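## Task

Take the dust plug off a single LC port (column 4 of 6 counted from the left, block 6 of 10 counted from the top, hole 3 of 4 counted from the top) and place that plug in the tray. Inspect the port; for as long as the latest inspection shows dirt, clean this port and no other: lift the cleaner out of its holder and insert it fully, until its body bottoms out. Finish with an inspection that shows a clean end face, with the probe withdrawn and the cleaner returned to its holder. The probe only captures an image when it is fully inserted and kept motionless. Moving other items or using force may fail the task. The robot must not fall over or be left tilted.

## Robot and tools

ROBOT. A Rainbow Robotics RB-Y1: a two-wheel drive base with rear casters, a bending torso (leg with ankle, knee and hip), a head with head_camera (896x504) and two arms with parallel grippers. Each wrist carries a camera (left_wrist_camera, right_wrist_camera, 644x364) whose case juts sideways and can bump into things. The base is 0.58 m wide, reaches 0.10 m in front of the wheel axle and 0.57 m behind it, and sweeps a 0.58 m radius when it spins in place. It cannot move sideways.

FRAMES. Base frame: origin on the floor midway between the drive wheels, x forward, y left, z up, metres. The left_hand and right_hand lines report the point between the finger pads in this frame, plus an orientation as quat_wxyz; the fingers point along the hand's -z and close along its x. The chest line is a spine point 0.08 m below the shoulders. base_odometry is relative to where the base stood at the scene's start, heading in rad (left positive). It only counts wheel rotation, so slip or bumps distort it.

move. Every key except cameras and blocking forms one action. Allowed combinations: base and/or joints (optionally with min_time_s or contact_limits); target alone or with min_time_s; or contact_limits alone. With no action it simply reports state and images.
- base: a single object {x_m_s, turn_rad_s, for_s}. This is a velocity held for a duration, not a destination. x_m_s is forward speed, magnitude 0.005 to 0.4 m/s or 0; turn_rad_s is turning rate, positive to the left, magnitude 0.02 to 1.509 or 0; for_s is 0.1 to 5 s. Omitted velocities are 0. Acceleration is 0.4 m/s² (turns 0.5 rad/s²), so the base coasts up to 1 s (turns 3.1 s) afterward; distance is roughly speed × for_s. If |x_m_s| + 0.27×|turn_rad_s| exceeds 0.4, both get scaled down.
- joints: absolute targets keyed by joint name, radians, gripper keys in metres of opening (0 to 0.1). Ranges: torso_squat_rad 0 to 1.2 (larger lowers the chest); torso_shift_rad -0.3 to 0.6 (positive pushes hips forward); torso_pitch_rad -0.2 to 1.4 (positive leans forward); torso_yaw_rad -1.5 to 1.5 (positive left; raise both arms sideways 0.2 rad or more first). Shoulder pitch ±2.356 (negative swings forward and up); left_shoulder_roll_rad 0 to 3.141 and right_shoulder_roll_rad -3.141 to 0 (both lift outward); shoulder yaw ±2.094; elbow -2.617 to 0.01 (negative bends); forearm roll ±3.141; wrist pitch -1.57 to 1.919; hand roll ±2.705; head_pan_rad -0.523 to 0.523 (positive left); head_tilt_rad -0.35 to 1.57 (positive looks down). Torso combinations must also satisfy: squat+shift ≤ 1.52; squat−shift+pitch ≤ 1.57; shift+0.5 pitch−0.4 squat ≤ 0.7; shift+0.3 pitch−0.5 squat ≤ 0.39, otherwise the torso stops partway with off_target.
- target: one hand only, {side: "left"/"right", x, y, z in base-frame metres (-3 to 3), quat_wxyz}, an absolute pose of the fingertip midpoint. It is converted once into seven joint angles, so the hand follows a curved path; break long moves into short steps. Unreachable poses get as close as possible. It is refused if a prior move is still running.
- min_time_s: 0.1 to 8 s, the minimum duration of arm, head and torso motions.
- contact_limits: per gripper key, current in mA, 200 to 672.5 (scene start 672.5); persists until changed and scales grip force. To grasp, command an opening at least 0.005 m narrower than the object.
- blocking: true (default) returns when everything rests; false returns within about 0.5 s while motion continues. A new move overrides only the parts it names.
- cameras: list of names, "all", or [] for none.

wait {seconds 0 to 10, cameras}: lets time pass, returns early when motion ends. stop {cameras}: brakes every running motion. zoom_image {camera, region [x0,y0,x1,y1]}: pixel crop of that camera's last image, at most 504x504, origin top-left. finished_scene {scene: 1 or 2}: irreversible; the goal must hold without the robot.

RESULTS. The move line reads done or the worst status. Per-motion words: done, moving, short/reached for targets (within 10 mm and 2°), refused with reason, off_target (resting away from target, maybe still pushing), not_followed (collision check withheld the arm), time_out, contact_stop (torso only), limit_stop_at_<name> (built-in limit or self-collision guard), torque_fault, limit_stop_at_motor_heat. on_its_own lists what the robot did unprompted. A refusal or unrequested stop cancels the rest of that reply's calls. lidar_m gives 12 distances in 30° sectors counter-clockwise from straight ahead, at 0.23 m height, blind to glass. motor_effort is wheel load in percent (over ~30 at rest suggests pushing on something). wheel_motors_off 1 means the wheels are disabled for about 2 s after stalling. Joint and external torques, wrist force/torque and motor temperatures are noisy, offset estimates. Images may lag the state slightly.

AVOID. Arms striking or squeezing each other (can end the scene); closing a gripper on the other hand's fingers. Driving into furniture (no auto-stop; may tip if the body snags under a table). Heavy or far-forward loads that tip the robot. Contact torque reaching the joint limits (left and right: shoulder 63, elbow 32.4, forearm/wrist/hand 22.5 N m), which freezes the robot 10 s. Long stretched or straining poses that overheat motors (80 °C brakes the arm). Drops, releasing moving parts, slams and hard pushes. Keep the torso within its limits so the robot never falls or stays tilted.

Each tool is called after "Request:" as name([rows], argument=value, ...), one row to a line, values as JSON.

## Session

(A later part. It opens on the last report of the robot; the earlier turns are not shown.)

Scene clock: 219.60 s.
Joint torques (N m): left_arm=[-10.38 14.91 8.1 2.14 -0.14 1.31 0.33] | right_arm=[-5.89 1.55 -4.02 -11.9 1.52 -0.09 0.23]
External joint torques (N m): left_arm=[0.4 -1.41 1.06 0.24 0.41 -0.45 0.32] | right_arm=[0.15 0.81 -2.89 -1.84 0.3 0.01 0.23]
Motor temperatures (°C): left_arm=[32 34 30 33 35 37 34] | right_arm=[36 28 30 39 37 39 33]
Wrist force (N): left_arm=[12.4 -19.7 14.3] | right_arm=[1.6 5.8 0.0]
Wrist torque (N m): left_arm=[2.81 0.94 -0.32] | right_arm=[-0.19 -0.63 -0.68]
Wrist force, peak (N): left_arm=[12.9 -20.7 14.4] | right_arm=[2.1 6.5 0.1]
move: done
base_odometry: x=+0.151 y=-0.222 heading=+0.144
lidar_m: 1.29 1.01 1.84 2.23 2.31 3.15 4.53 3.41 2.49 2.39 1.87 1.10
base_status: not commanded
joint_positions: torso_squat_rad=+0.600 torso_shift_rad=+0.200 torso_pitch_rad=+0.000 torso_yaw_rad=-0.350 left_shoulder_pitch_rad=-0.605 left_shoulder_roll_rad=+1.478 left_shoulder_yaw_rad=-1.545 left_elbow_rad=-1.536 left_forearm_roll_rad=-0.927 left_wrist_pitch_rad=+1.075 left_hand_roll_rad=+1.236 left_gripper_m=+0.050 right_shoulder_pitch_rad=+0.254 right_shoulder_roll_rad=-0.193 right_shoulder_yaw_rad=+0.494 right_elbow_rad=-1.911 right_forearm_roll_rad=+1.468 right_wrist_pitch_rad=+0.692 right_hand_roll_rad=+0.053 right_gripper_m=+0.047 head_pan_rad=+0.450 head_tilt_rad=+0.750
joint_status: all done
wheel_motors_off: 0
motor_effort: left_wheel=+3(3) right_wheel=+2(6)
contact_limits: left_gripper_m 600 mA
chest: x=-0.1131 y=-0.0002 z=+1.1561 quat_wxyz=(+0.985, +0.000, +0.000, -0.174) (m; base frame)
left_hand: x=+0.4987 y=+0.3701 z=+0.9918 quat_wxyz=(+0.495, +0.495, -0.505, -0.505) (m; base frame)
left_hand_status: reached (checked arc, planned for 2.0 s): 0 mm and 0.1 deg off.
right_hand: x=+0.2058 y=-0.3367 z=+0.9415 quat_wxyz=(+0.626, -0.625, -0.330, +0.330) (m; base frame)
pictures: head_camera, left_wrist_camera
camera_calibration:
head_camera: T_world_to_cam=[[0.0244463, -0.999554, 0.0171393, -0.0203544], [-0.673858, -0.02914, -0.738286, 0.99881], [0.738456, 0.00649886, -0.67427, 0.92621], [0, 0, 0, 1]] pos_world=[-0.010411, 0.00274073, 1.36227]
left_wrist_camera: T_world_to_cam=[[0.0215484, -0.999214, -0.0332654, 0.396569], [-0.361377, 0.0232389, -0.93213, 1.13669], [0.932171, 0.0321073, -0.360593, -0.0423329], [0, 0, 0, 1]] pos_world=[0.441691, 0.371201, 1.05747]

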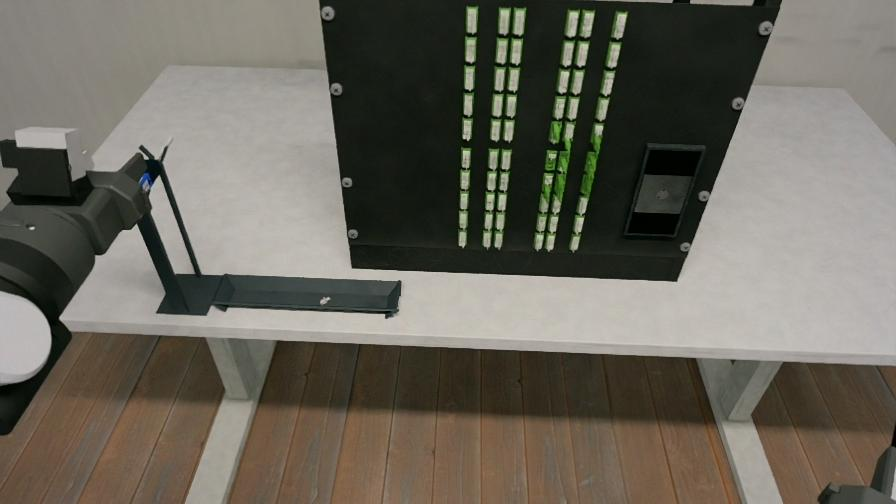

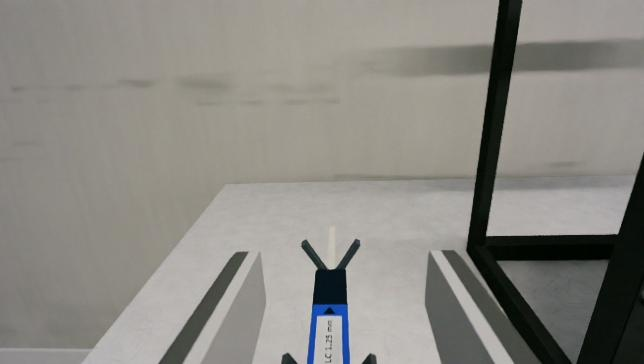

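Request:
move(target={"side":"left","x":0.499,"y":0.376,"z":0.975,"quat_wxyz":[0.495,0.495,-0.505,-0.505]}, min_time_s=1.5, cameras=["head_camera","left_wrist_camera"])

Request:
zoom_image(camera="left_wrist_camera", region=[240, 180, 440, 340])

Request:
zoom_image(camera="head_camera", region=[70, 110, 230, 270])

Scene clock: 222.03 s.
Joint torques (N m): left_arm=[-8.71 14.64 4.65 2.25 -0.73 1.95 0.29] | right_arm=[-5.78 0.89 -4.02 -11.91 1.57 -0.36 0.32]
External joint torques (N m): left_arm=[2.13 -1.91 -2.04 0.16 -0.25 0.16 0.28] | right_arm=[0.26 0.16 -2.89 -1.85 0.36 -0.25 0.33]
Motor temperatures (°C): left_arm=[32 34 30 33 35 37 34] | right_arm=[36 28 30 39 37 39 33]
Wrist force (N): left_arm=[12.3 -20.2 14.9] | right_arm=[1.1 6.2 0.0]
Wrist torque (N m): left_arm=[2.83 0.91 -0.29] | right_arm=[-0.24 -0.67 -0.68]
Wrist force, peak (N): left_arm=[12.6 -20.8 15.1] | right_arm=[1.8 6.5 0.2]
move: done
base_odometry: x=+0.151 y=-0.222 heading=+0.144
lidar_m: 1.29 1.01 1.85 2.23 2.31 3.16 4.54 3.43 2.49 2.39 1.86 1.09
base_status: not commanded
joint_positions: torso_squat_rad=+0.600 torso_shift_rad=+0.200 torso_pitch_rad=+0.000 torso_yaw_rad=-0.350 left_shoulder_pitch_rad=-0.585 left_shoulder_roll_rad=+1.429 left_shoulder_yaw_rad=-1.556 left_elbow_rad=-1.458 left_forearm_roll_rad=-0.957 left_wrist_pitch_rad=+1.083 left_hand_roll_rad=+1.284 left_gripper_m=+0.050 right_shoulder_pitch_rad=+0.254 right_shoulder_roll_rad=-0.193 right_shoulder_yaw_rad=+0.494 right_elbow_rad=-1.911 right_forearm_roll_rad=+1.468 right_wrist_pitch_rad=+0.692 right_hand_roll_rad=+0.053 right_gripper_m=+0.047 head_pan_rad=+0.450 head_tilt_rad=+0.750
joint_status: all done
wheel_motors_off: 0
motor_effort: left_wheel=+2(3) right_wheel=+2(6)
contact_limits: left_gripper_m 600 mA
chest: x=-0.1131 y=-0.0002 z=+1.1561 quat_wxyz=(+0.985, +0.000, +0.000, -0.174) (m; base frame)
left_hand: x=+0.4991 y=+0.3759 z=+0.9752 quat_wxyz=(+0.495, +0.495, -0.505, -0.505) (m; base frame)
left_hand_status: reached (checked arc, planned for 1.5 s): 0 mm and 0.0 deg off.
right_hand: x=+0.2058 y=-0.3367 z=+0.9415 quat_wxyz=(+0.626, -0.625, -0.330, +0.330) (m; base frame)
pictures: head_camera, left_wrist_camera
camera_calibration:
head_camera: T_world_to_cam=[[0.0244463, -0.999554, 0.0171393, -0.0203544], [-0.673858, -0.02914, -0.738286, 0.99881], [0.738456, 0.00649886, -0.67427, 0.92621], [0, 0, 0, 1]] pos_world=[-0.010411, 0.00274073, 1.36227]
left_wrist_camera: T_world_to_cam=[[0.0213302, -0.999244, -0.0325045, 0.401122], [-0.360343, 0.0226428, -0.932545, 1.12139], [0.932576, 0.0316041, -0.359588, -0.049819], [0, 0, 0, 1]] pos_world=[0.44199, 0.377002, 1.04087]

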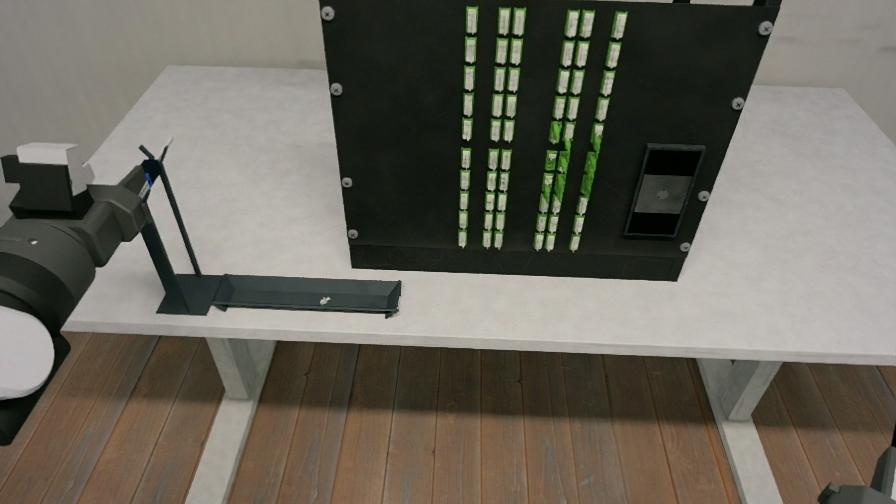

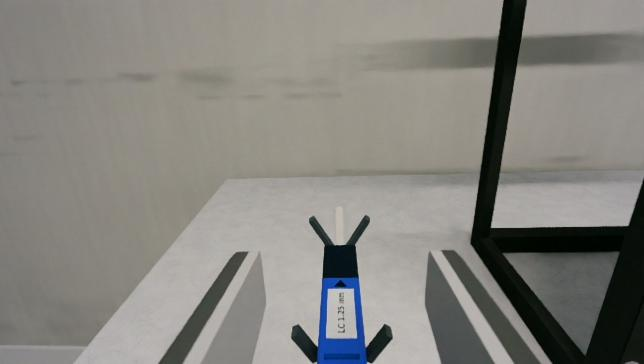

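Scaled by 2.520 from the camera's 644x364 image, which has a finer 1265x715 frame.

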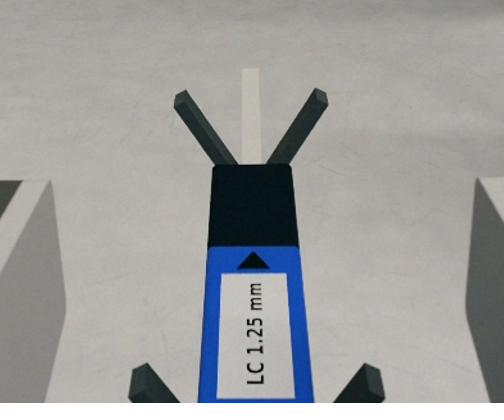

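Scaled by 3.150 from the camera's 896x504 image, which has a finer 1280x720 frame.

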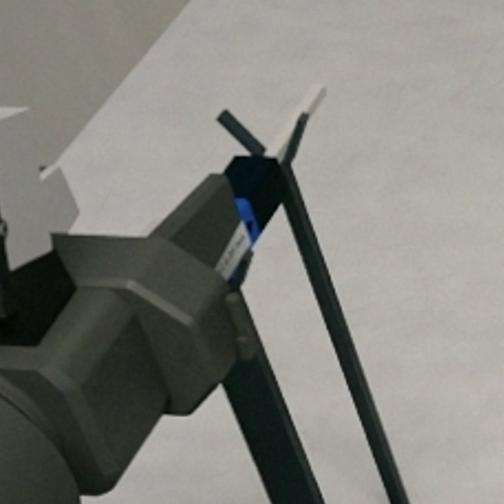

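Request:
move(target={"side":"left","x":0.499,"y":0.377,"z":0.953,"quat_wxyz":[0.495,0.495,-0.505,-0.505]}, min_time_s=1.5, cameras=["head_camera","left_wrist_camera"])

Request:
zoom_image(camera="left_wrist_camera", region=[240, 180, 440, 340])

Request:
zoom_image(camera="head_camera", region=[70, 110, 230, 270])

Scene clock: 224.83 s.
Joint torques (N m): left_arm=[-8.69 14.83 3.92 2.46 -0.71 1.93 0.39] | right_arm=[-5.84 1.08 -3.52 -11.87 1.54 -0.34 0.46]
External joint torques (N m): left_arm=[2.31 -1.77 -2.37 0.22 -0.29 0.12 0.37] | right_arm=[0.2 0.35 -2.38 -1.81 0.32 -0.23 0.46]
Motor temperatures (°C): left_arm=[32 34 30 33 35 37 34] | right_arm=[36 28 30 39 37 39 33]
Wrist force (N): left_arm=[12.5 -20.8 14.8] | right_arm=[1.4 6.1 -0.6]
Wrist torque (N m): left_arm=[2.92 0.96 -0.30] | right_arm=[-0.24 -0.65 -0.67]
Wrist force, peak (N): left_arm=[12.7 -20.9 14.7] | right_arm=[1.6 6.5 -0.2]
move: done
base_odometry: x=+0.151 y=-0.222 heading=+0.144
lidar_m: 1.30 0.99 1.86 2.22 2.31 3.16 4.54 3.42 2.49 2.38 1.86 1.09
base_status: not commanded
joint_positions: torso_squat_rad=+0.600 torso_shift_rad=+0.200 torso_pitch_rad=+0.000 torso_yaw_rad=-0.350 left_shoulder_pitch_rad=-0.564 left_shoulder_roll_rad=+1.357 left_shoulder_yaw_rad=-1.568 left_elbow_rad=-1.365 left_forearm_roll_rad=-0.981 left_wrist_pitch_rad=+1.096 left_hand_roll_rad=+1.323 left_gripper_m=+0.050 right_shoulder_pitch_rad=+0.254 right_shoulder_roll_rad=-0.193 right_shoulder_yaw_rad=+0.494 right_elbow_rad=-1.911 right_forearm_roll_rad=+1.468 right_wrist_pitch_rad=+0.692 right_hand_roll_rad=+0.053 right_gripper_m=+0.047 head_pan_rad=+0.450 head_tilt_rad=+0.750
joint_status: all done
wheel_motors_off: 0
motor_effort: left_wheel=+1(3) right_wheel=+4(5)
contact_limits: left_gripper_m 600 mA
chest: x=-0.1131 y=-0.0002 z=+1.1561 quat_wxyz=(+0.985, +0.000, +0.000, -0.174) (m; base frame)
left_hand: x=+0.4991 y=+0.3769 z=+0.9532 quat_wxyz=(+0.495, +0.495, -0.505, -0.505) (m; base frame)
left_hand_status: reached (checked arc, planned for 1.5 s): 0 mm and 0.0 deg off.
right_hand: x=+0.2058 y=-0.3367 z=+0.9415 quat_wxyz=(+0.626, -0.625, -0.330, +0.330) (m; base frame)
pictures: head_camera, left_wrist_camera
camera_calibration:
head_camera: T_world_to_cam=[[0.0244463, -0.999554, 0.0171393, -0.0203544], [-0.673858, -0.02914, -0.738286, 0.99881], [0.738456, 0.00649886, -0.67427, 0.92621], [0, 0, 0, 1]] pos_world=[-0.010411, 0.00274073, 1.36227]
left_wrist_camera: T_world_to_cam=[[0.0214194, -0.999241, -0.0325405, 0.401402], [-0.360432, 0.0226413, -0.932511, 1.10086], [0.932539, 0.0317025, -0.359674, -0.0576949], [0, 0, 0, 1]] pos_world=[0.44199, 0.378002, 1.01887]

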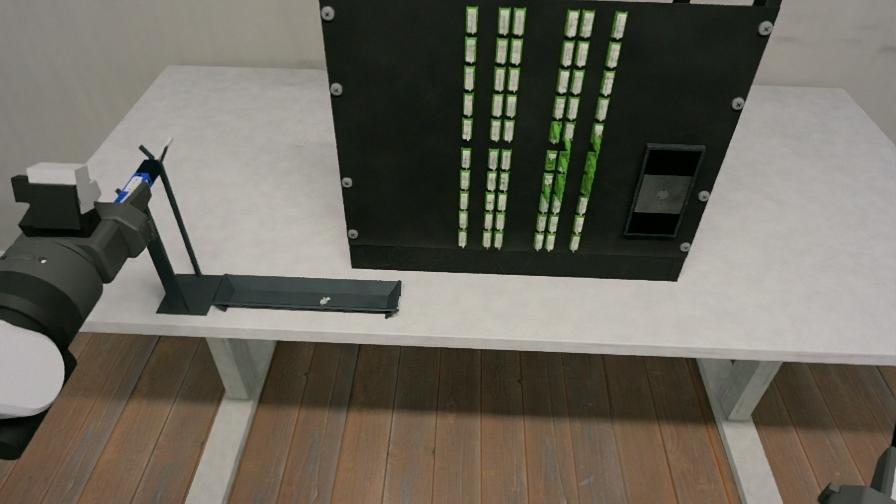

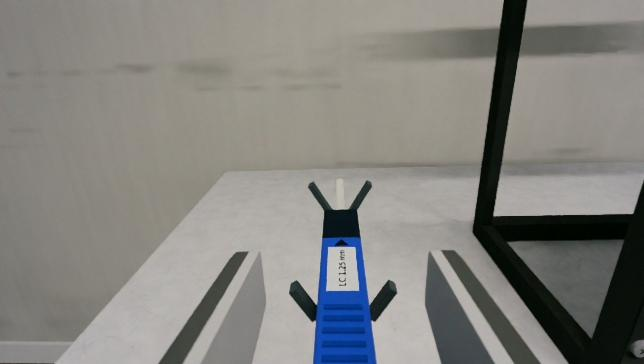

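Scaled by 2.520 from the camera's 644x364 image, which has a finer 1265x715 frame.

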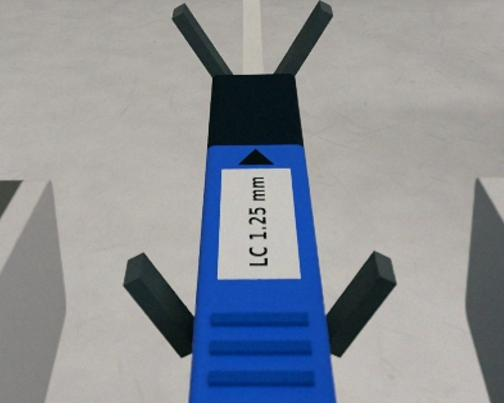

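Scaled by 3.150 from the camera's 896x504 image, which has a finer 1280x720 frame.

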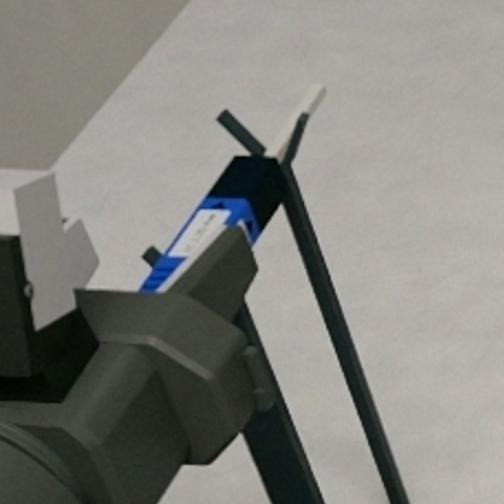

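Request:
move(target={"side":"left","x":0.501,"y":0.377,"z":0.943,"quat_wxyz":[0.495,0.495,-0.505,-0.505]}, min_time_s=1, cameras=["left_wrist_camera"])

Request:
zoom_image(camera="left_wrist_camera", region=[240, 160, 440, 320])

Request:
move(target={"side":"left","x":0.501,"y":0.377,"z":0.936,"quat_wxyz":[0.495,0.495,-0.505,-0.505]}, min_time_s=1, cameras=["head_camera","left_wrist_camera"])

Request:
zoom_image(camera="left_wrist_camera", region=[240, 160, 440, 320])

Request:
zoom_image(camera="head_camera", region=[70, 110, 230, 270])

Scene clock: 226.70 s.
Joint torques (N m): left_arm=[-8.55 14.93 3.81 2.5 -0.69 1.41 0.36] | right_arm=[-5.46 1.55 -3.25 -12.34 1.41 -0.26 0.4]
External joint torques (N m): left_arm=[2.59 -1.67 -2.31 0.16 -0.29 -0.4 0.35] | right_arm=[0.58 0.82 -2.12 -2.28 0.2 -0.16 0.41]
Motor temperatures (°C): left_arm=[32 34 30 33 35 37 34] | right_arm=[36 28 30 39 37 39 33]
Wrist force (N): left_arm=[12.6 -20.4 14.8] | right_arm=[1.3 6.1 0.0]
Wrist torque (N m): left_arm=[2.84 0.96 -0.31] | right_arm=[-0.23 -0.65 -0.66]
Wrist force, peak (N): left_arm=[13.0 -20.6 14.6] | right_arm=[1.3 6.6 0.0]
move: done
base_odometry: x=+0.151 y=-0.222 heading=+0.144
lidar_m: 1.29 1.01 1.85 2.23 2.32 3.17 4.54 3.41 2.50 2.38 1.85 1.10
base_status: not commanded
joint_positions: torso_squat_rad=+0.600 torso_shift_rad=+0.200 torso_pitch_rad=+0.000 torso_yaw_rad=-0.350 left_shoulder_pitch_rad=-0.559 left_shoulder_roll_rad=+1.321 left_shoulder_yaw_rad=-1.571 left_elbow_rad=-1.316 left_forearm_roll_rad=-0.989 left_wrist_pitch_rad=+1.095 left_hand_roll_rad=+1.340 left_gripper_m=+0.050 right_shoulder_pitch_rad=+0.254 right_shoulder_roll_rad=-0.193 right_shoulder_yaw_rad=+0.494 right_elbow_rad=-1.911 right_forearm_roll_rad=+1.468 right_wrist_pitch_rad=+0.692 right_hand_roll_rad=+0.053 right_gripper_m=+0.047 head_pan_rad=+0.450 head_tilt_rad=+0.750
joint_status: all done
wheel_motors_off: 0
motor_effort: left_wheel=+3(3) right_wheel=+2(6)
contact_limits: left_gripper_m 600 mA
chest: x=-0.1131 y=-0.0002 z=+1.1561 quat_wxyz=(+0.985, +0.000, +0.000, -0.174) (m; base frame)
left_hand: x=+0.5005 y=+0.3767 z=+0.9435 quat_wxyz=(+0.495, +0.495, -0.505, -0.505) (m; base frame)
left_hand_status: reached (checked arc, planned for 1.0 s): 1 mm and 0.1 deg off.
right_hand: x=+0.2058 y=-0.3367 z=+0.9415 quat_wxyz=(+0.626, -0.625, -0.330, +0.330) (m; base frame)
pictures: left_wrist_camera
camera_calibration:
left_wrist_camera: T_world_to_cam=[[0.0219488, -0.999222, -0.0327769, 0.400854], [-0.361363, 0.0226391, -0.93215, 1.0925], [0.932167, 0.0323039, -0.360585, -0.0616839], [0, 0, 0, 1]] pos_world=[0.443491, 0.377802, 1.00927]

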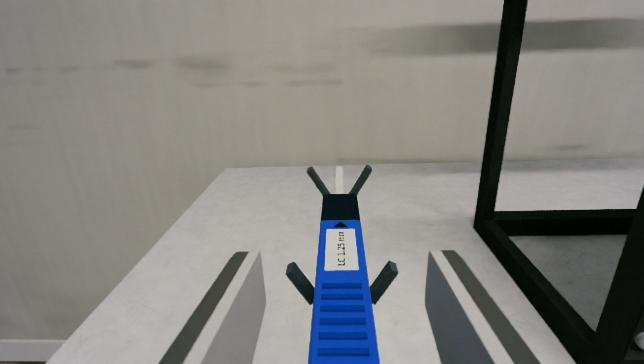

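Scaled by 2.520 from the camera's 644x364 image, which has a finer 1265x715 frame.

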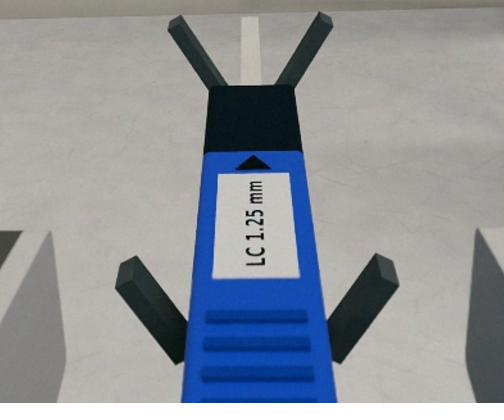

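Scene clock: 228.03 s.
Joint torques (N m): left_arm=[-8.78 14.67 4.02 2.66 -0.79 1.86 0.38] | right_arm=[-5.75 1.41 -4.02 -12.13 1.65 -0.26 0.59]
External joint torques (N m): left_arm=[2.42 -1.92 -1.95 0.25 -0.42 0.04 0.37] | right_arm=[0.29 0.68 -2.88 -2.07 0.43 -0.16 0.59]
Motor temperatures (°C): left_arm=[32 34 30 33 35 37 34] | right_arm=[36 28 30 39 37 39 33]
Wrist force (N): left_arm=[12.3 -20.5 14.7] | right_arm=[1.3 6.1 0.3]
Wrist torque (N m): left_arm=[2.86 0.92 -0.29] | right_arm=[-0.24 -0.66 -0.67]
Wrist force, peak (N): left_arm=[13.0 -20.7 14.9] | right_arm=[1.6 6.4 0.2]
move: done
base_odometry: x=+0.151 y=-0.222 heading=+0.144
lidar_m: 1.29 1.00 1.86 2.23 2.33 3.15 4.54 3.43 2.49 2.39 1.86 1.10
base_status: not commanded
joint_positions: torso_squat_rad=+0.600 torso_shift_rad=+0.200 torso_pitch_rad=+0.000 torso_yaw_rad=-0.350 left_shoulder_pitch_rad=-0.553 left_shoulder_roll_rad=+1.295 left_shoulder_yaw_rad=-1.575 left_elbow_rad=-1.280 left_forearm_roll_rad=-0.998 left_wrist_pitch_rad=+1.097 left_hand_roll_rad=+1.355 left_gripper_m=+0.050 right_shoulder_pitch_rad=+0.254 right_shoulder_roll_rad=-0.193 right_shoulder_yaw_rad=+0.494 right_elbow_rad=-1.911 right_forearm_roll_rad=+1.468 right_wrist_pitch_rad=+0.692 right_hand_roll_rad=+0.053 right_gripper_m=+0.047 head_pan_rad=+0.450 head_tilt_rad=+0.750
joint_status: all done
wheel_motors_off: 0
motor_effort: left_wheel=+1(4) right_wheel=+3(5)
contact_limits: left_gripper_m 600 mA
chest: x=-0.1131 y=-0.0002 z=+1.1561 quat_wxyz=(+0.985, +0.000, +0.000, -0.174) (m; base frame)
left_hand: x=+0.5008 y=+0.3768 z=+0.9364 quat_wxyz=(+0.495, +0.495, -0.505, -0.505) (m; base frame)
left_hand_status: reached (checked arc, planned for 1.0 s): 0 mm and 0.0 deg off.
right_hand: x=+0.2058 y=-0.3367 z=+0.9415 quat_wxyz=(+0.626, -0.625, -0.330, +0.330) (m; base frame)
pictures: head_camera, left_wrist_camera
camera_calibration:
head_camera: T_world_to_cam=[[0.0244463, -0.999554, 0.0171393, -0.0203544], [-0.673858, -0.02914, -0.738286, 0.99881], [0.738456, 0.00649886, -0.67427, 0.92621], [0, 0, 0, 1]] pos_world=[-0.010411, 0.00274073, 1.36227]
left_wrist_camera: T_world_to_cam=[[0.0216766, -0.999231, -0.0326632, 0.400722], [-0.361028, 0.0226427, -0.93228, 1.08588], [0.932303, 0.032001, -0.36026, -0.0648337], [0, 0, 0, 1]] pos_world=[0.44379, 0.377902, 1.00207]

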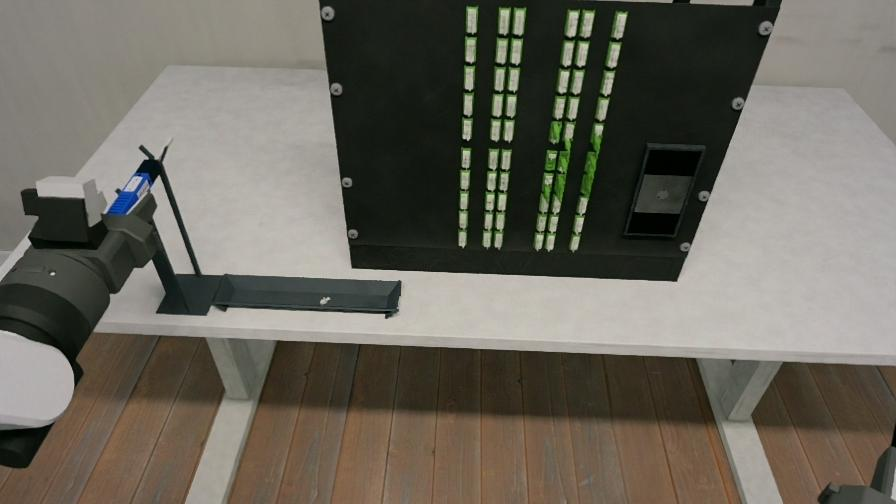

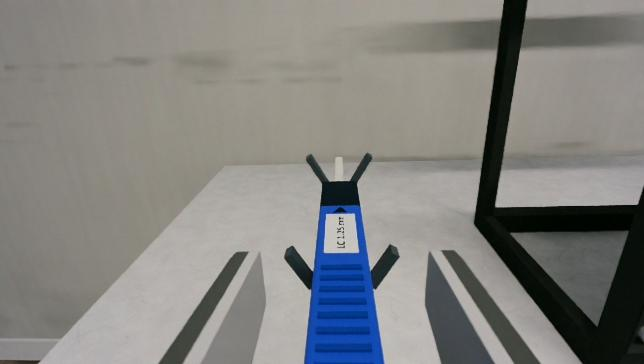

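Scaled by 2.520 from the camera's 644x364 image, which has a finer 1265x715 frame.

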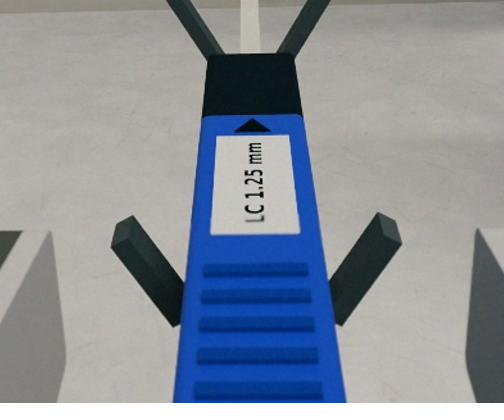

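Scaled by 3.150 from the camera's 896x504 image, which has a finer 1280x720 frame.

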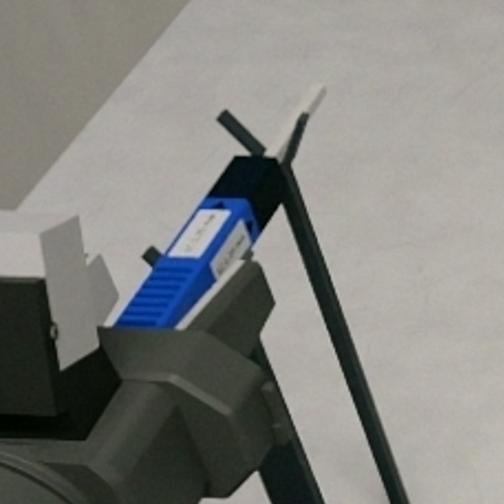

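Request:
move(target={"side":"left","x":0.501,"y":0.3774,"z":0.936,"quat_wxyz":[0.495,0.495,-0.505,-0.505]}, min_time_s=1, cameras=[])

Request:
move(joints={"left_gripper_m":0.022}, cameras=["left_wrist_camera"])

Request:
zoom_image(camera="left_wrist_camera", region=[240, 160, 440, 320])

Scene clock: 229.53 s.
Joint torques (N m): left_arm=[-9.53 15.22 5.28 2.02 -0.34 1.6 -0.03] | right_arm=[-6.14 1.44 -4.12 -12.48 1.37 -0.45 0.17]
External joint torques (N m): left_arm=[1.67 -1.37 -0.69 -0.39 0.03 -0.22 -0.04] | right_arm=[-0.1 0.71 -2.98 -2.41 0.16 -0.34 0.18]
Motor temperatures (°C): left_arm=[32 34 30 33 35 37 34] | right_arm=[36 28 30 39 37 39 33]
Wrist force (N): left_arm=[12.6 -20.1 14.5] | right_arm=[1.5 6.3 0.4]
Wrist torque (N m): left_arm=[2.83 0.97 -0.30] | right_arm=[-0.29 -0.61 -0.67]
Wrist force, peak (N): left_arm=[12.5 -21.0 14.9] | right_arm=[1.6 6.7 -0.2]
move: done
base_odometry: x=+0.151 y=-0.222 heading=+0.144
lidar_m: 1.29 1.00 1.84 2.23 2.31 3.16 4.53 3.41 2.49 2.38 1.85 1.09
base_status: not commanded
joint_positions: torso_squat_rad=+0.600 torso_shift_rad=+0.200 torso_pitch_rad=+0.000 torso_yaw_rad=-0.350 left_shoulder_pitch_rad=-0.553 left_shoulder_roll_rad=+1.295 left_shoulder_yaw_rad=-1.575 left_elbow_rad=-1.280 left_forearm_roll_rad=-0.998 left_wrist_pitch_rad=+1.097 left_hand_roll_rad=+1.355 left_gripper_m=+0.050 right_shoulder_pitch_rad=+0.254 right_shoulder_roll_rad=-0.193 right_shoulder_yaw_rad=+0.494 right_elbow_rad=-1.911 right_forearm_roll_rad=+1.468 right_wrist_pitch_rad=+0.692 right_hand_roll_rad=+0.053 right_gripper_m=+0.047 head_pan_rad=+0.450 head_tilt_rad=+0.750
joint_status: all done
wheel_motors_off: 0
motor_effort: left_wheel=+3(3) right_wheel=+3(6)
contact_limits: left_gripper_m 600 mA
chest: x=-0.1131 y=-0.0002 z=+1.1561 quat_wxyz=(+0.985, +0.000, +0.000, -0.174) (m; base frame)
left_hand: x=+0.5008 y=+0.3768 z=+0.9364 quat_wxyz=(+0.495, +0.495, -0.505, -0.505) (m; base frame)
left_hand_status: reached (checked arc, planned for 1.0 s): 1 mm and 0.0 deg off.
right_hand: x=+0.2058 y=-0.3367 z=+0.9415 quat_wxyz=(+0.626, -0.625, -0.330, +0.330) (m; base frame)
pictures: none
No camera images: "cameras" was empty.

Scene clock: 230.33 s.
Joint torques (N m): left_arm=[-9.67 15.31 5.25 2.08 -0.17 1.65 0.03] | right_arm=[-5.92 1.65 -4.6 -12.04 1.47 -0.1 0.35]
External joint torques (N m): left_arm=[1.53 -1.27 -0.73 -0.32 0.2 -0.17 0.02] | right_arm=[0.12 0.92 -3.46 -1.98 0.25 0.01 0.35]
Motor temperatures (°C): left_arm=[32 34 30 33 35 37 34] | right_arm=[36 28 30 39 37 39 33]
Wrist force (N): left_arm=[12.0 -20.4 14.6] | right_arm=[1.4 6.0 0.0]
Wrist torque (N m): left_arm=[2.88 0.91 -0.31] | right_arm=[-0.25 -0.65 -0.68]
Wrist force, peak (N): left_arm=[12.8 -20.7 14.9] | right_arm=[1.5 6.3 0.3]
move: done
base_odometry: x=+0.151 y=-0.222 heading=+0.144
lidar_m: 1.29 1.00 1.84 2.23 2.31 3.14 4.54 3.40 2.49 2.39 1.87 1.08
base_status: not commanded
joint_positions: torso_squat_rad=+0.600 torso_shift_rad=+0.200 torso_pitch_rad=+0.000 torso_yaw_rad=-0.350 left_shoulder_pitch_rad=-0.553 left_shoulder_roll_rad=+1.295 left_shoulder_yaw_rad=-1.575 left_elbow_rad=-1.280 left_forearm_roll_rad=-0.998 left_wrist_pitch_rad=+1.097 left_hand_roll_rad=+1.355 left_gripper_m=+0.022 right_shoulder_pitch_rad=+0.254 right_shoulder_roll_rad=-0.193 right_shoulder_yaw_rad=+0.494 right_elbow_rad=-1.911 right_forearm_roll_rad=+1.468 right_wrist_pitch_rad=+0.692 right_hand_roll_rad=+0.053 right_gripper_m=+0.047 head_pan_rad=+0.450 head_tilt_rad=+0.750
joint_status: all done
wheel_motors_off: 0
motor_effort: left_wheel=+1(3) right_wheel=+3(4)
contact_limits: left_gripper_m 600 mA
chest: x=-0.1131 y=-0.0002 z=+1.1561 quat_wxyz=(+0.985, +0.000, +0.000, -0.174) (m; base frame)
left_hand: x=+0.5008 y=+0.3768 z=+0.9364 quat_wxyz=(+0.495, +0.495, -0.505, -0.505) (m; base frame)
right_hand: x=+0.2058 y=-0.3367 z=+0.9415 quat_wxyz=(+0.626, -0.625, -0.330, +0.330) (m; base frame)
pictures: left_wrist_camera
camera_calibration:
left_wrist_camera: T_world_to_cam=[[0.0216766, -0.999231, -0.0326632, 0.400722], [-0.361028, 0.0226427, -0.93228, 1.08588], [0.932303, 0.032001, -0.36026, -0.0648337], [0, 0, 0, 1]] pos_world=[0.44379, 0.377902, 1.00207]

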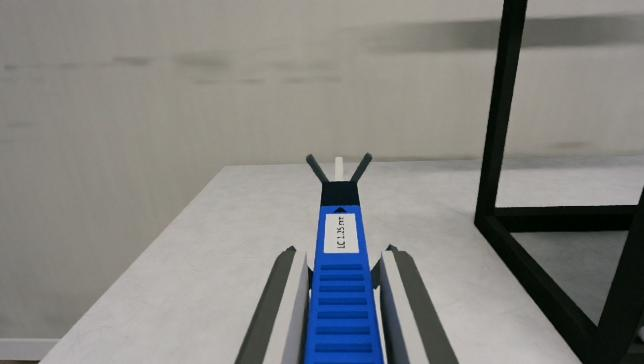

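Scaled by 2.520 from the camera's 644x364 image, which has a finer 1265x715 frame.

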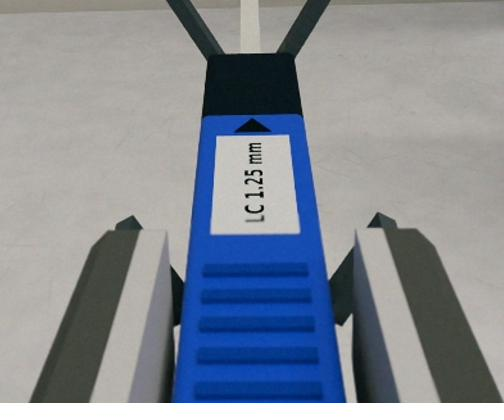

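Request:
move(joints={"left_gripper_m":0.006}, cameras=["left_wrist_camera"])

Request:
zoom_image(camera="left_wrist_camera", region=[220, 100, 440, 225])

Scene clock: 231.77 s.
Joint torques (N m): left_arm=[-9.64 15.04 5.29 1.71 -0.49 1.59 -0.03] | right_arm=[-6.16 1.36 -3.67 -12.25 1.55 -0.25 0.34]
External joint torques (N m): left_arm=[1.56 -1.55 -0.68 -0.7 -0.12 -0.23 -0.04] | right_arm=[-0.12 0.63 -2.53 -2.19 0.34 -0.15 0.35]
Motor temperatures (°C): left_arm=[32 35 30 33 35 37 34] | right_arm=[36 28 30 39 37 39 33]
Wrist force (N): left_arm=[10.8 -20.3 14.6] | right_arm=[1.5 5.8 0.0]
Wrist torque (N m): left_arm=[2.87 1.16 -0.31] | right_arm=[-0.20 -0.64 -0.68]
Wrist force, peak (N): left_arm=[12.6 -20.7 14.7] | right_arm=[1.6 6.5 -0.2]
move: off_target
base_odometry: x=+0.151 y=-0.222 heading=+0.144
lidar_m: 1.30 1.01 1.85 2.23 2.32 3.15 4.53 3.40 2.49 2.39 1.87 1.09
base_status: not commanded
joint_positions: torso_squat_rad=+0.600 torso_shift_rad=+0.200 torso_pitch_rad=+0.000 torso_yaw_rad=-0.350 left_shoulder_pitch_rad=-0.553 left_shoulder_roll_rad=+1.295 left_shoulder_yaw_rad=-1.575 left_elbow_rad=-1.280 left_forearm_roll_rad=-0.998 left_wrist_pitch_rad=+1.097 left_hand_roll_rad=+1.355 left_gripper_m=+0.017 right_shoulder_pitch_rad=+0.254 right_shoulder_roll_rad=-0.193 right_shoulder_yaw_rad=+0.494 right_elbow_rad=-1.911 right_forearm_roll_rad=+1.468 right_wrist_pitch_rad=+0.692 right_hand_roll_rad=+0.053 right_gripper_m=+0.047 head_pan_rad=+0.450 head_tilt_rad=+0.750
joint_status: left_gripper_m off_target (ended at +0.017, target +0.006)
wheel_motors_off: 0
motor_effort: left_wheel=+1(3) right_wheel=+3(5)
contact_limits: left_gripper_m 600 mA
chest: x=-0.1131 y=-0.0002 z=+1.1561 quat_wxyz=(+0.985, +0.000, +0.000, -0.174) (m; base frame)
left_hand: x=+0.5008 y=+0.3768 z=+0.9364 quat_wxyz=(+0.495, +0.495, -0.505, -0.505) (m; base frame)
right_hand: x=+0.2058 y=-0.3367 z=+0.9415 quat_wxyz=(+0.626, -0.625, -0.330, +0.330) (m; base frame)
pictures: left_wrist_camera
camera_calibration:
left_wrist_camera: T_world_to_cam=[[0.0216766, -0.999231, -0.0326632, 0.400722], [-0.361028, 0.0226427, -0.93228, 1.08588], [0.932303, 0.032001, -0.36026, -0.0648337], [0, 0, 0, 1]] pos_world=[0.44379, 0.377902, 1.00207]

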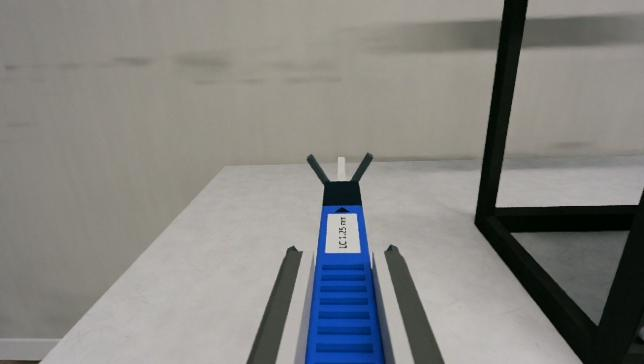

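Scaled by 2.291 from the camera's 644x364 image, which has a finer 1265x715 frame.

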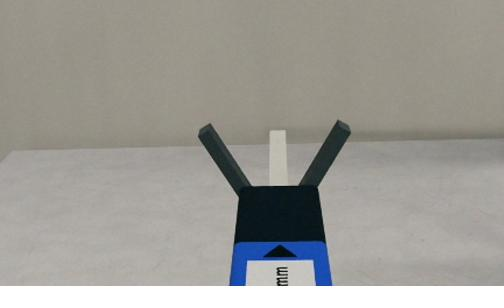

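Request:
move(target={"side":"left","x":0.5008,"y":0.3768,"z":0.945,"quat_wxyz":[0.495,0.495,-0.505,-0.505]}, min_time_s=1.5, cameras=[])

Request:
move(target={"side":"left","x":0.5008,"y":0.3768,"z":0.97,"quat_wxyz":[0.495,0.495,-0.505,-0.505]}, min_time_s=1.5, cameras=["left_wrist_camera","head_camera"])

Request:
move(target={"side":"left","x":0.5008,"y":0.3768,"z":1.003,"quat_wxyz":[0.495,0.495,-0.505,-0.505]}, min_time_s=1.5, cameras=["left_wrist_camera"])

Request:
zoom_image(camera="left_wrist_camera", region=[220, 100, 440, 225])

Scene clock: 233.80 s.
Joint torques (N m): left_arm=[-11.14 16.75 7.15 1.52 -0.03 1.36 -0.39] | right_arm=[-5.83 1.44 -3.89 -12.09 1.6 -0.08 0.4]
External joint torques (N m): left_arm=[0 0.14 1.02 -0.82 0.36 -0.46 -0.4] | right_arm=[0.21 0.71 -2.75 -2.02 0.39 0.03 0.41]
Motor temperatures (°C): left_arm=[32 35 30 33 35 37 34] | right_arm=[36 28 30 39 37 39 33]
Wrist force (N): left_arm=[12.6 -20.3 14.8] | right_arm=[1.6 6.0 0.1]
Wrist torque (N m): left_arm=[2.80 0.96 -0.30] | right_arm=[-0.22 -0.61 -0.67]
Wrist force, peak (N): left_arm=[13.4 -20.8 14.6] | right_arm=[1.6 6.4 0.7]
move: done
base_odometry: x=+0.151 y=-0.222 heading=+0.144
lidar_m: 1.30 1.00 1.84 2.23 2.31 3.16 4.54 3.42 2.50 2.38 1.88 1.09
base_status: not commanded
joint_positions: torso_squat_rad=+0.600 torso_shift_rad=+0.200 torso_pitch_rad=+0.000 torso_yaw_rad=-0.350 left_shoulder_pitch_rad=-0.559 left_shoulder_roll_rad=+1.323 left_shoulder_yaw_rad=-1.572 left_elbow_rad=-1.318 left_forearm_roll_rad=-0.992 left_wrist_pitch_rad=+1.095 left_hand_roll_rad=+1.341 left_gripper_m=+0.017 right_shoulder_pitch_rad=+0.254 right_shoulder_roll_rad=-0.193 right_shoulder_yaw_rad=+0.494 right_elbow_rad=-1.911 right_forearm_roll_rad=+1.468 right_wrist_pitch_rad=+0.692 right_hand_roll_rad=+0.053 right_gripper_m=+0.047 head_pan_rad=+0.450 head_tilt_rad=+0.750
joint_status: all done
wheel_motors_off: 0
motor_effort: left_wheel=+2(3) right_wheel=+2(6)
contact_limits: left_gripper_m 600 mA
chest: x=-0.1131 y=-0.0002 z=+1.1561 quat_wxyz=(+0.985, +0.000, +0.000, -0.174) (m; base frame)
left_hand: x=+0.5007 y=+0.3767 z=+0.9444 quat_wxyz=(+0.495, +0.495, -0.505, -0.505) (m; base frame)
left_hand_status: reached (checked arc, planned for 1.5 s): 1 mm and 0.1 deg off.
right_hand: x=+0.2058 y=-0.3367 z=+0.9415 quat_wxyz=(+0.626, -0.625, -0.330, +0.330) (m; base frame)
pictures: none
No camera images: "cameras" was empty.

Scene clock: 235.63 s.
Joint torques (N m): left_arm=[-10.72 16.67 7.72 1.43 -0.13 1.51 -0.4] | right_arm=[-5.48 1.17 -3.41 -12.07 1.79 -0.28 0.4]
External joint torques (N m): left_arm=[0.22 0.08 1.12 -0.74 0.32 -0.29 -0.41] | right_arm=[0.56 0.43 -2.28 -2 0.57 -0.18 0.41]
Motor temperatures (°C): left_arm=[32 35 30 33 35 37 34] | right_arm=[36 28 30 39 37 39 33]
Wrist force (N): left_arm=[12.6 -20.7 14.7] | right_arm=[1.1 6.4 -0.3]
Wrist torque (N m): left_arm=[2.86 0.95 -0.30] | right_arm=[-0.28 -0.68 -0.67]
Wrist force, peak (N): left_arm=[13.1 -20.7 15.1] | right_arm=[1.1 6.7 0.1]
move: done
base_odometry: x=+0.151 y=-0.222 heading=+0.144
lidar_m: 1.29 1.00 1.84 2.23 2.30 3.17 4.53 3.40 2.49 2.39 1.86 1.10
base_status: not commanded
joint_positions: torso_squat_rad=+0.600 torso_shift_rad=+0.200 torso_pitch_rad=+0.000 torso_yaw_rad=-0.350 left_shoulder_pitch_rad=-0.581 left_shoulder_roll_rad=+1.408 left_shoulder_yaw_rad=-1.559 left_elbow_rad=-1.427 left_forearm_roll_rad=-0.965 left_wrist_pitch_rad=+1.081 left_hand_roll_rad=+1.298 left_gripper_m=+0.017 right_shoulder_pitch_rad=+0.254 right_shoulder_roll_rad=-0.193 right_shoulder_yaw_rad=+0.494 right_elbow_rad=-1.911 right_forearm_roll_rad=+1.468 right_wrist_pitch_rad=+0.692 right_hand_roll_rad=+0.053 right_gripper_m=+0.047 head_pan_rad=+0.450 head_tilt_rad=+0.750
joint_status: all done
wheel_motors_off: 0
motor_effort: left_wheel=+1(3) right_wheel=+3(6)
contact_limits: left_gripper_m 600 mA
chest: x=-0.1131 y=-0.0002 z=+1.1561 quat_wxyz=(+0.985, +0.000, +0.000, -0.174) (m; base frame)
left_hand: x=+0.5006 y=+0.3768 z=+0.9695 quat_wxyz=(+0.495, +0.495, -0.505, -0.505) (m; base frame)
left_hand_status: reached (checked arc, planned for 1.5 s): 1 mm and 0.0 deg off.
right_hand: x=+0.2058 y=-0.3367 z=+0.9415 quat_wxyz=(+0.626, -0.625, -0.330, +0.330) (m; base frame)
pictures: head_camera, left_wrist_camera
camera_calibration:
head_camera: T_world_to_cam=[[0.0244463, -0.999554, 0.0171393, -0.0203544], [-0.673858, -0.02914, -0.738286, 0.99881], [0.738456, 0.00649886, -0.67427, 0.92621], [0, 0, 0, 1]] pos_world=[-0.010411, 0.00274073, 1.36227]
left_wrist_camera: T_world_to_cam=[[0.0207847, -0.999247, -0.03275, 0.402304], [-0.361111, 0.0230426, -0.932238, 1.11656], [0.932291, 0.0312027, -0.36036, -0.0521833], [0, 0, 0, 1]] pos_world=[0.44349, 0.377901, 1.03527]

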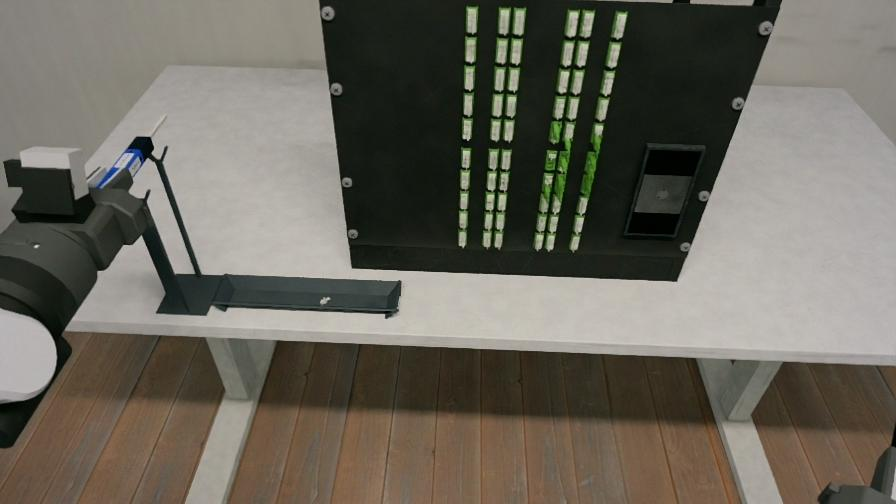

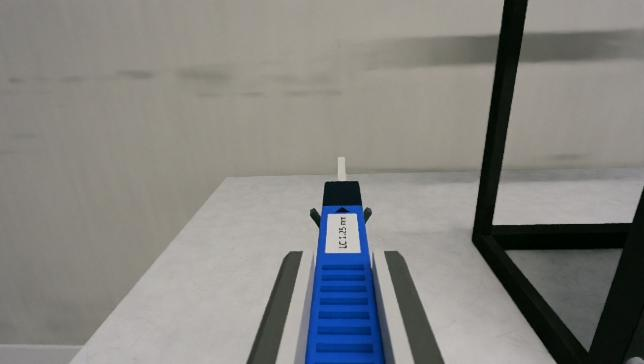

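Scene clock: 237.47 s.
Joint torques (N m): left_arm=[-10.49 16.69 8.49 1.16 -0.11 1.38 -0.43] | right_arm=[-5.94 1.76 -3.79 -12.11 1.52 -0.11 0.52]
External joint torques (N m): left_arm=[0.16 0.22 1.35 -0.91 0.41 -0.39 -0.44] | right_arm=[0.1 1.03 -2.66 -2.05 0.3 0 0.53]
Motor temperatures (°C): left_arm=[32 35 30 33 35 37 34] | right_arm=[36 28 30 39 37 39 33]
Wrist force (N): left_arm=[12.4 -20.6 14.5] | right_arm=[1.4 6.2 -0.4]
Wrist torque (N m): left_arm=[2.83 0.94 -0.28] | right_arm=[-0.25 -0.62 -0.65]
Wrist force, peak (N): left_arm=[12.4 -21.0 15.0] | right_arm=[1.2 6.6 -0.4]
move: done
base_odometry: x=+0.151 y=-0.222 heading=+0.144
lidar_m: 1.30 1.00 1.83 2.23 2.32 3.16 4.53 3.41 2.48 2.39 1.87 1.09
base_status: not commanded
joint_positions: torso_squat_rad=+0.600 torso_shift_rad=+0.200 torso_pitch_rad=+0.000 torso_yaw_rad=-0.350 left_shoulder_pitch_rad=-0.613 left_shoulder_roll_rad=+1.512 left_shoulder_yaw_rad=-1.542 left_elbow_rad=-1.548 left_forearm_roll_rad=-0.930 left_wrist_pitch_rad=+1.053 left_hand_roll_rad=+1.251 left_gripper_m=+0.017 right_shoulder_pitch_rad=+0.254 right_shoulder_roll_rad=-0.193 right_shoulder_yaw_rad=+0.494 right_elbow_rad=-1.911 right_forearm_roll_rad=+1.468 right_wrist_pitch_rad=+0.692 right_hand_roll_rad=+0.053 right_gripper_m=+0.047 head_pan_rad=+0.450 head_tilt_rad=+0.750
joint_status: all done
wheel_motors_off: 0
motor_effort: left_wheel=+1(3) right_wheel=+1(6)
contact_limits: left_gripper_m 600 mA
chest: x=-0.1131 y=-0.0002 z=+1.1561 quat_wxyz=(+0.985, +0.000, +0.000, -0.174) (m; base frame)
left_hand: x=+0.5006 y=+0.3768 z=+1.0025 quat_wxyz=(+0.495, +0.495, -0.505, -0.505) (m; base frame)
left_hand_status: reached (checked arc, planned for 1.5 s): 1 mm and 0.0 deg off.
right_hand: x=+0.2058 y=-0.3367 z=+0.9415 quat_wxyz=(+0.626, -0.625, -0.330, +0.330) (m; base frame)
pictures: left_wrist_camera
camera_calibration:
left_wrist_camera: T_world_to_cam=[[0.0205666, -0.999251, -0.0327717, 0.403603], [-0.361022, 0.0231444, -0.93227, 1.14719], [0.93233, 0.0310049, -0.360276, -0.0403629], [0, 0, 0, 1]] pos_world=[0.44349, 0.378001, 1.06817]

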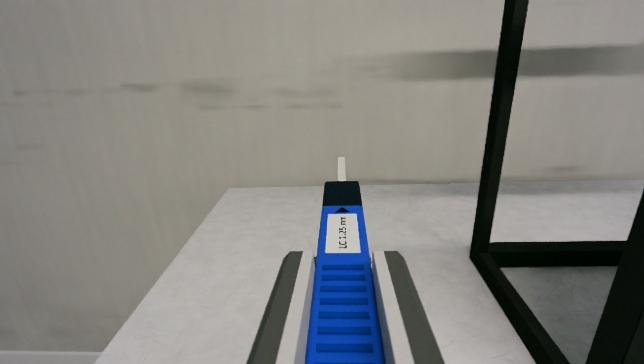

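Scaled by 2.291 from the camera's 644x364 image, which has a finer 1265x715 frame.

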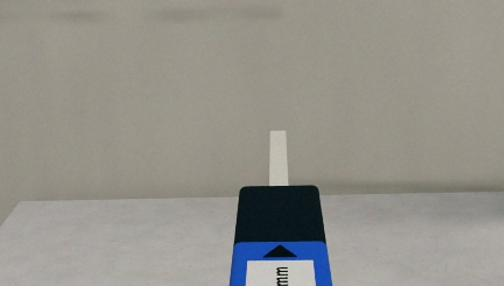

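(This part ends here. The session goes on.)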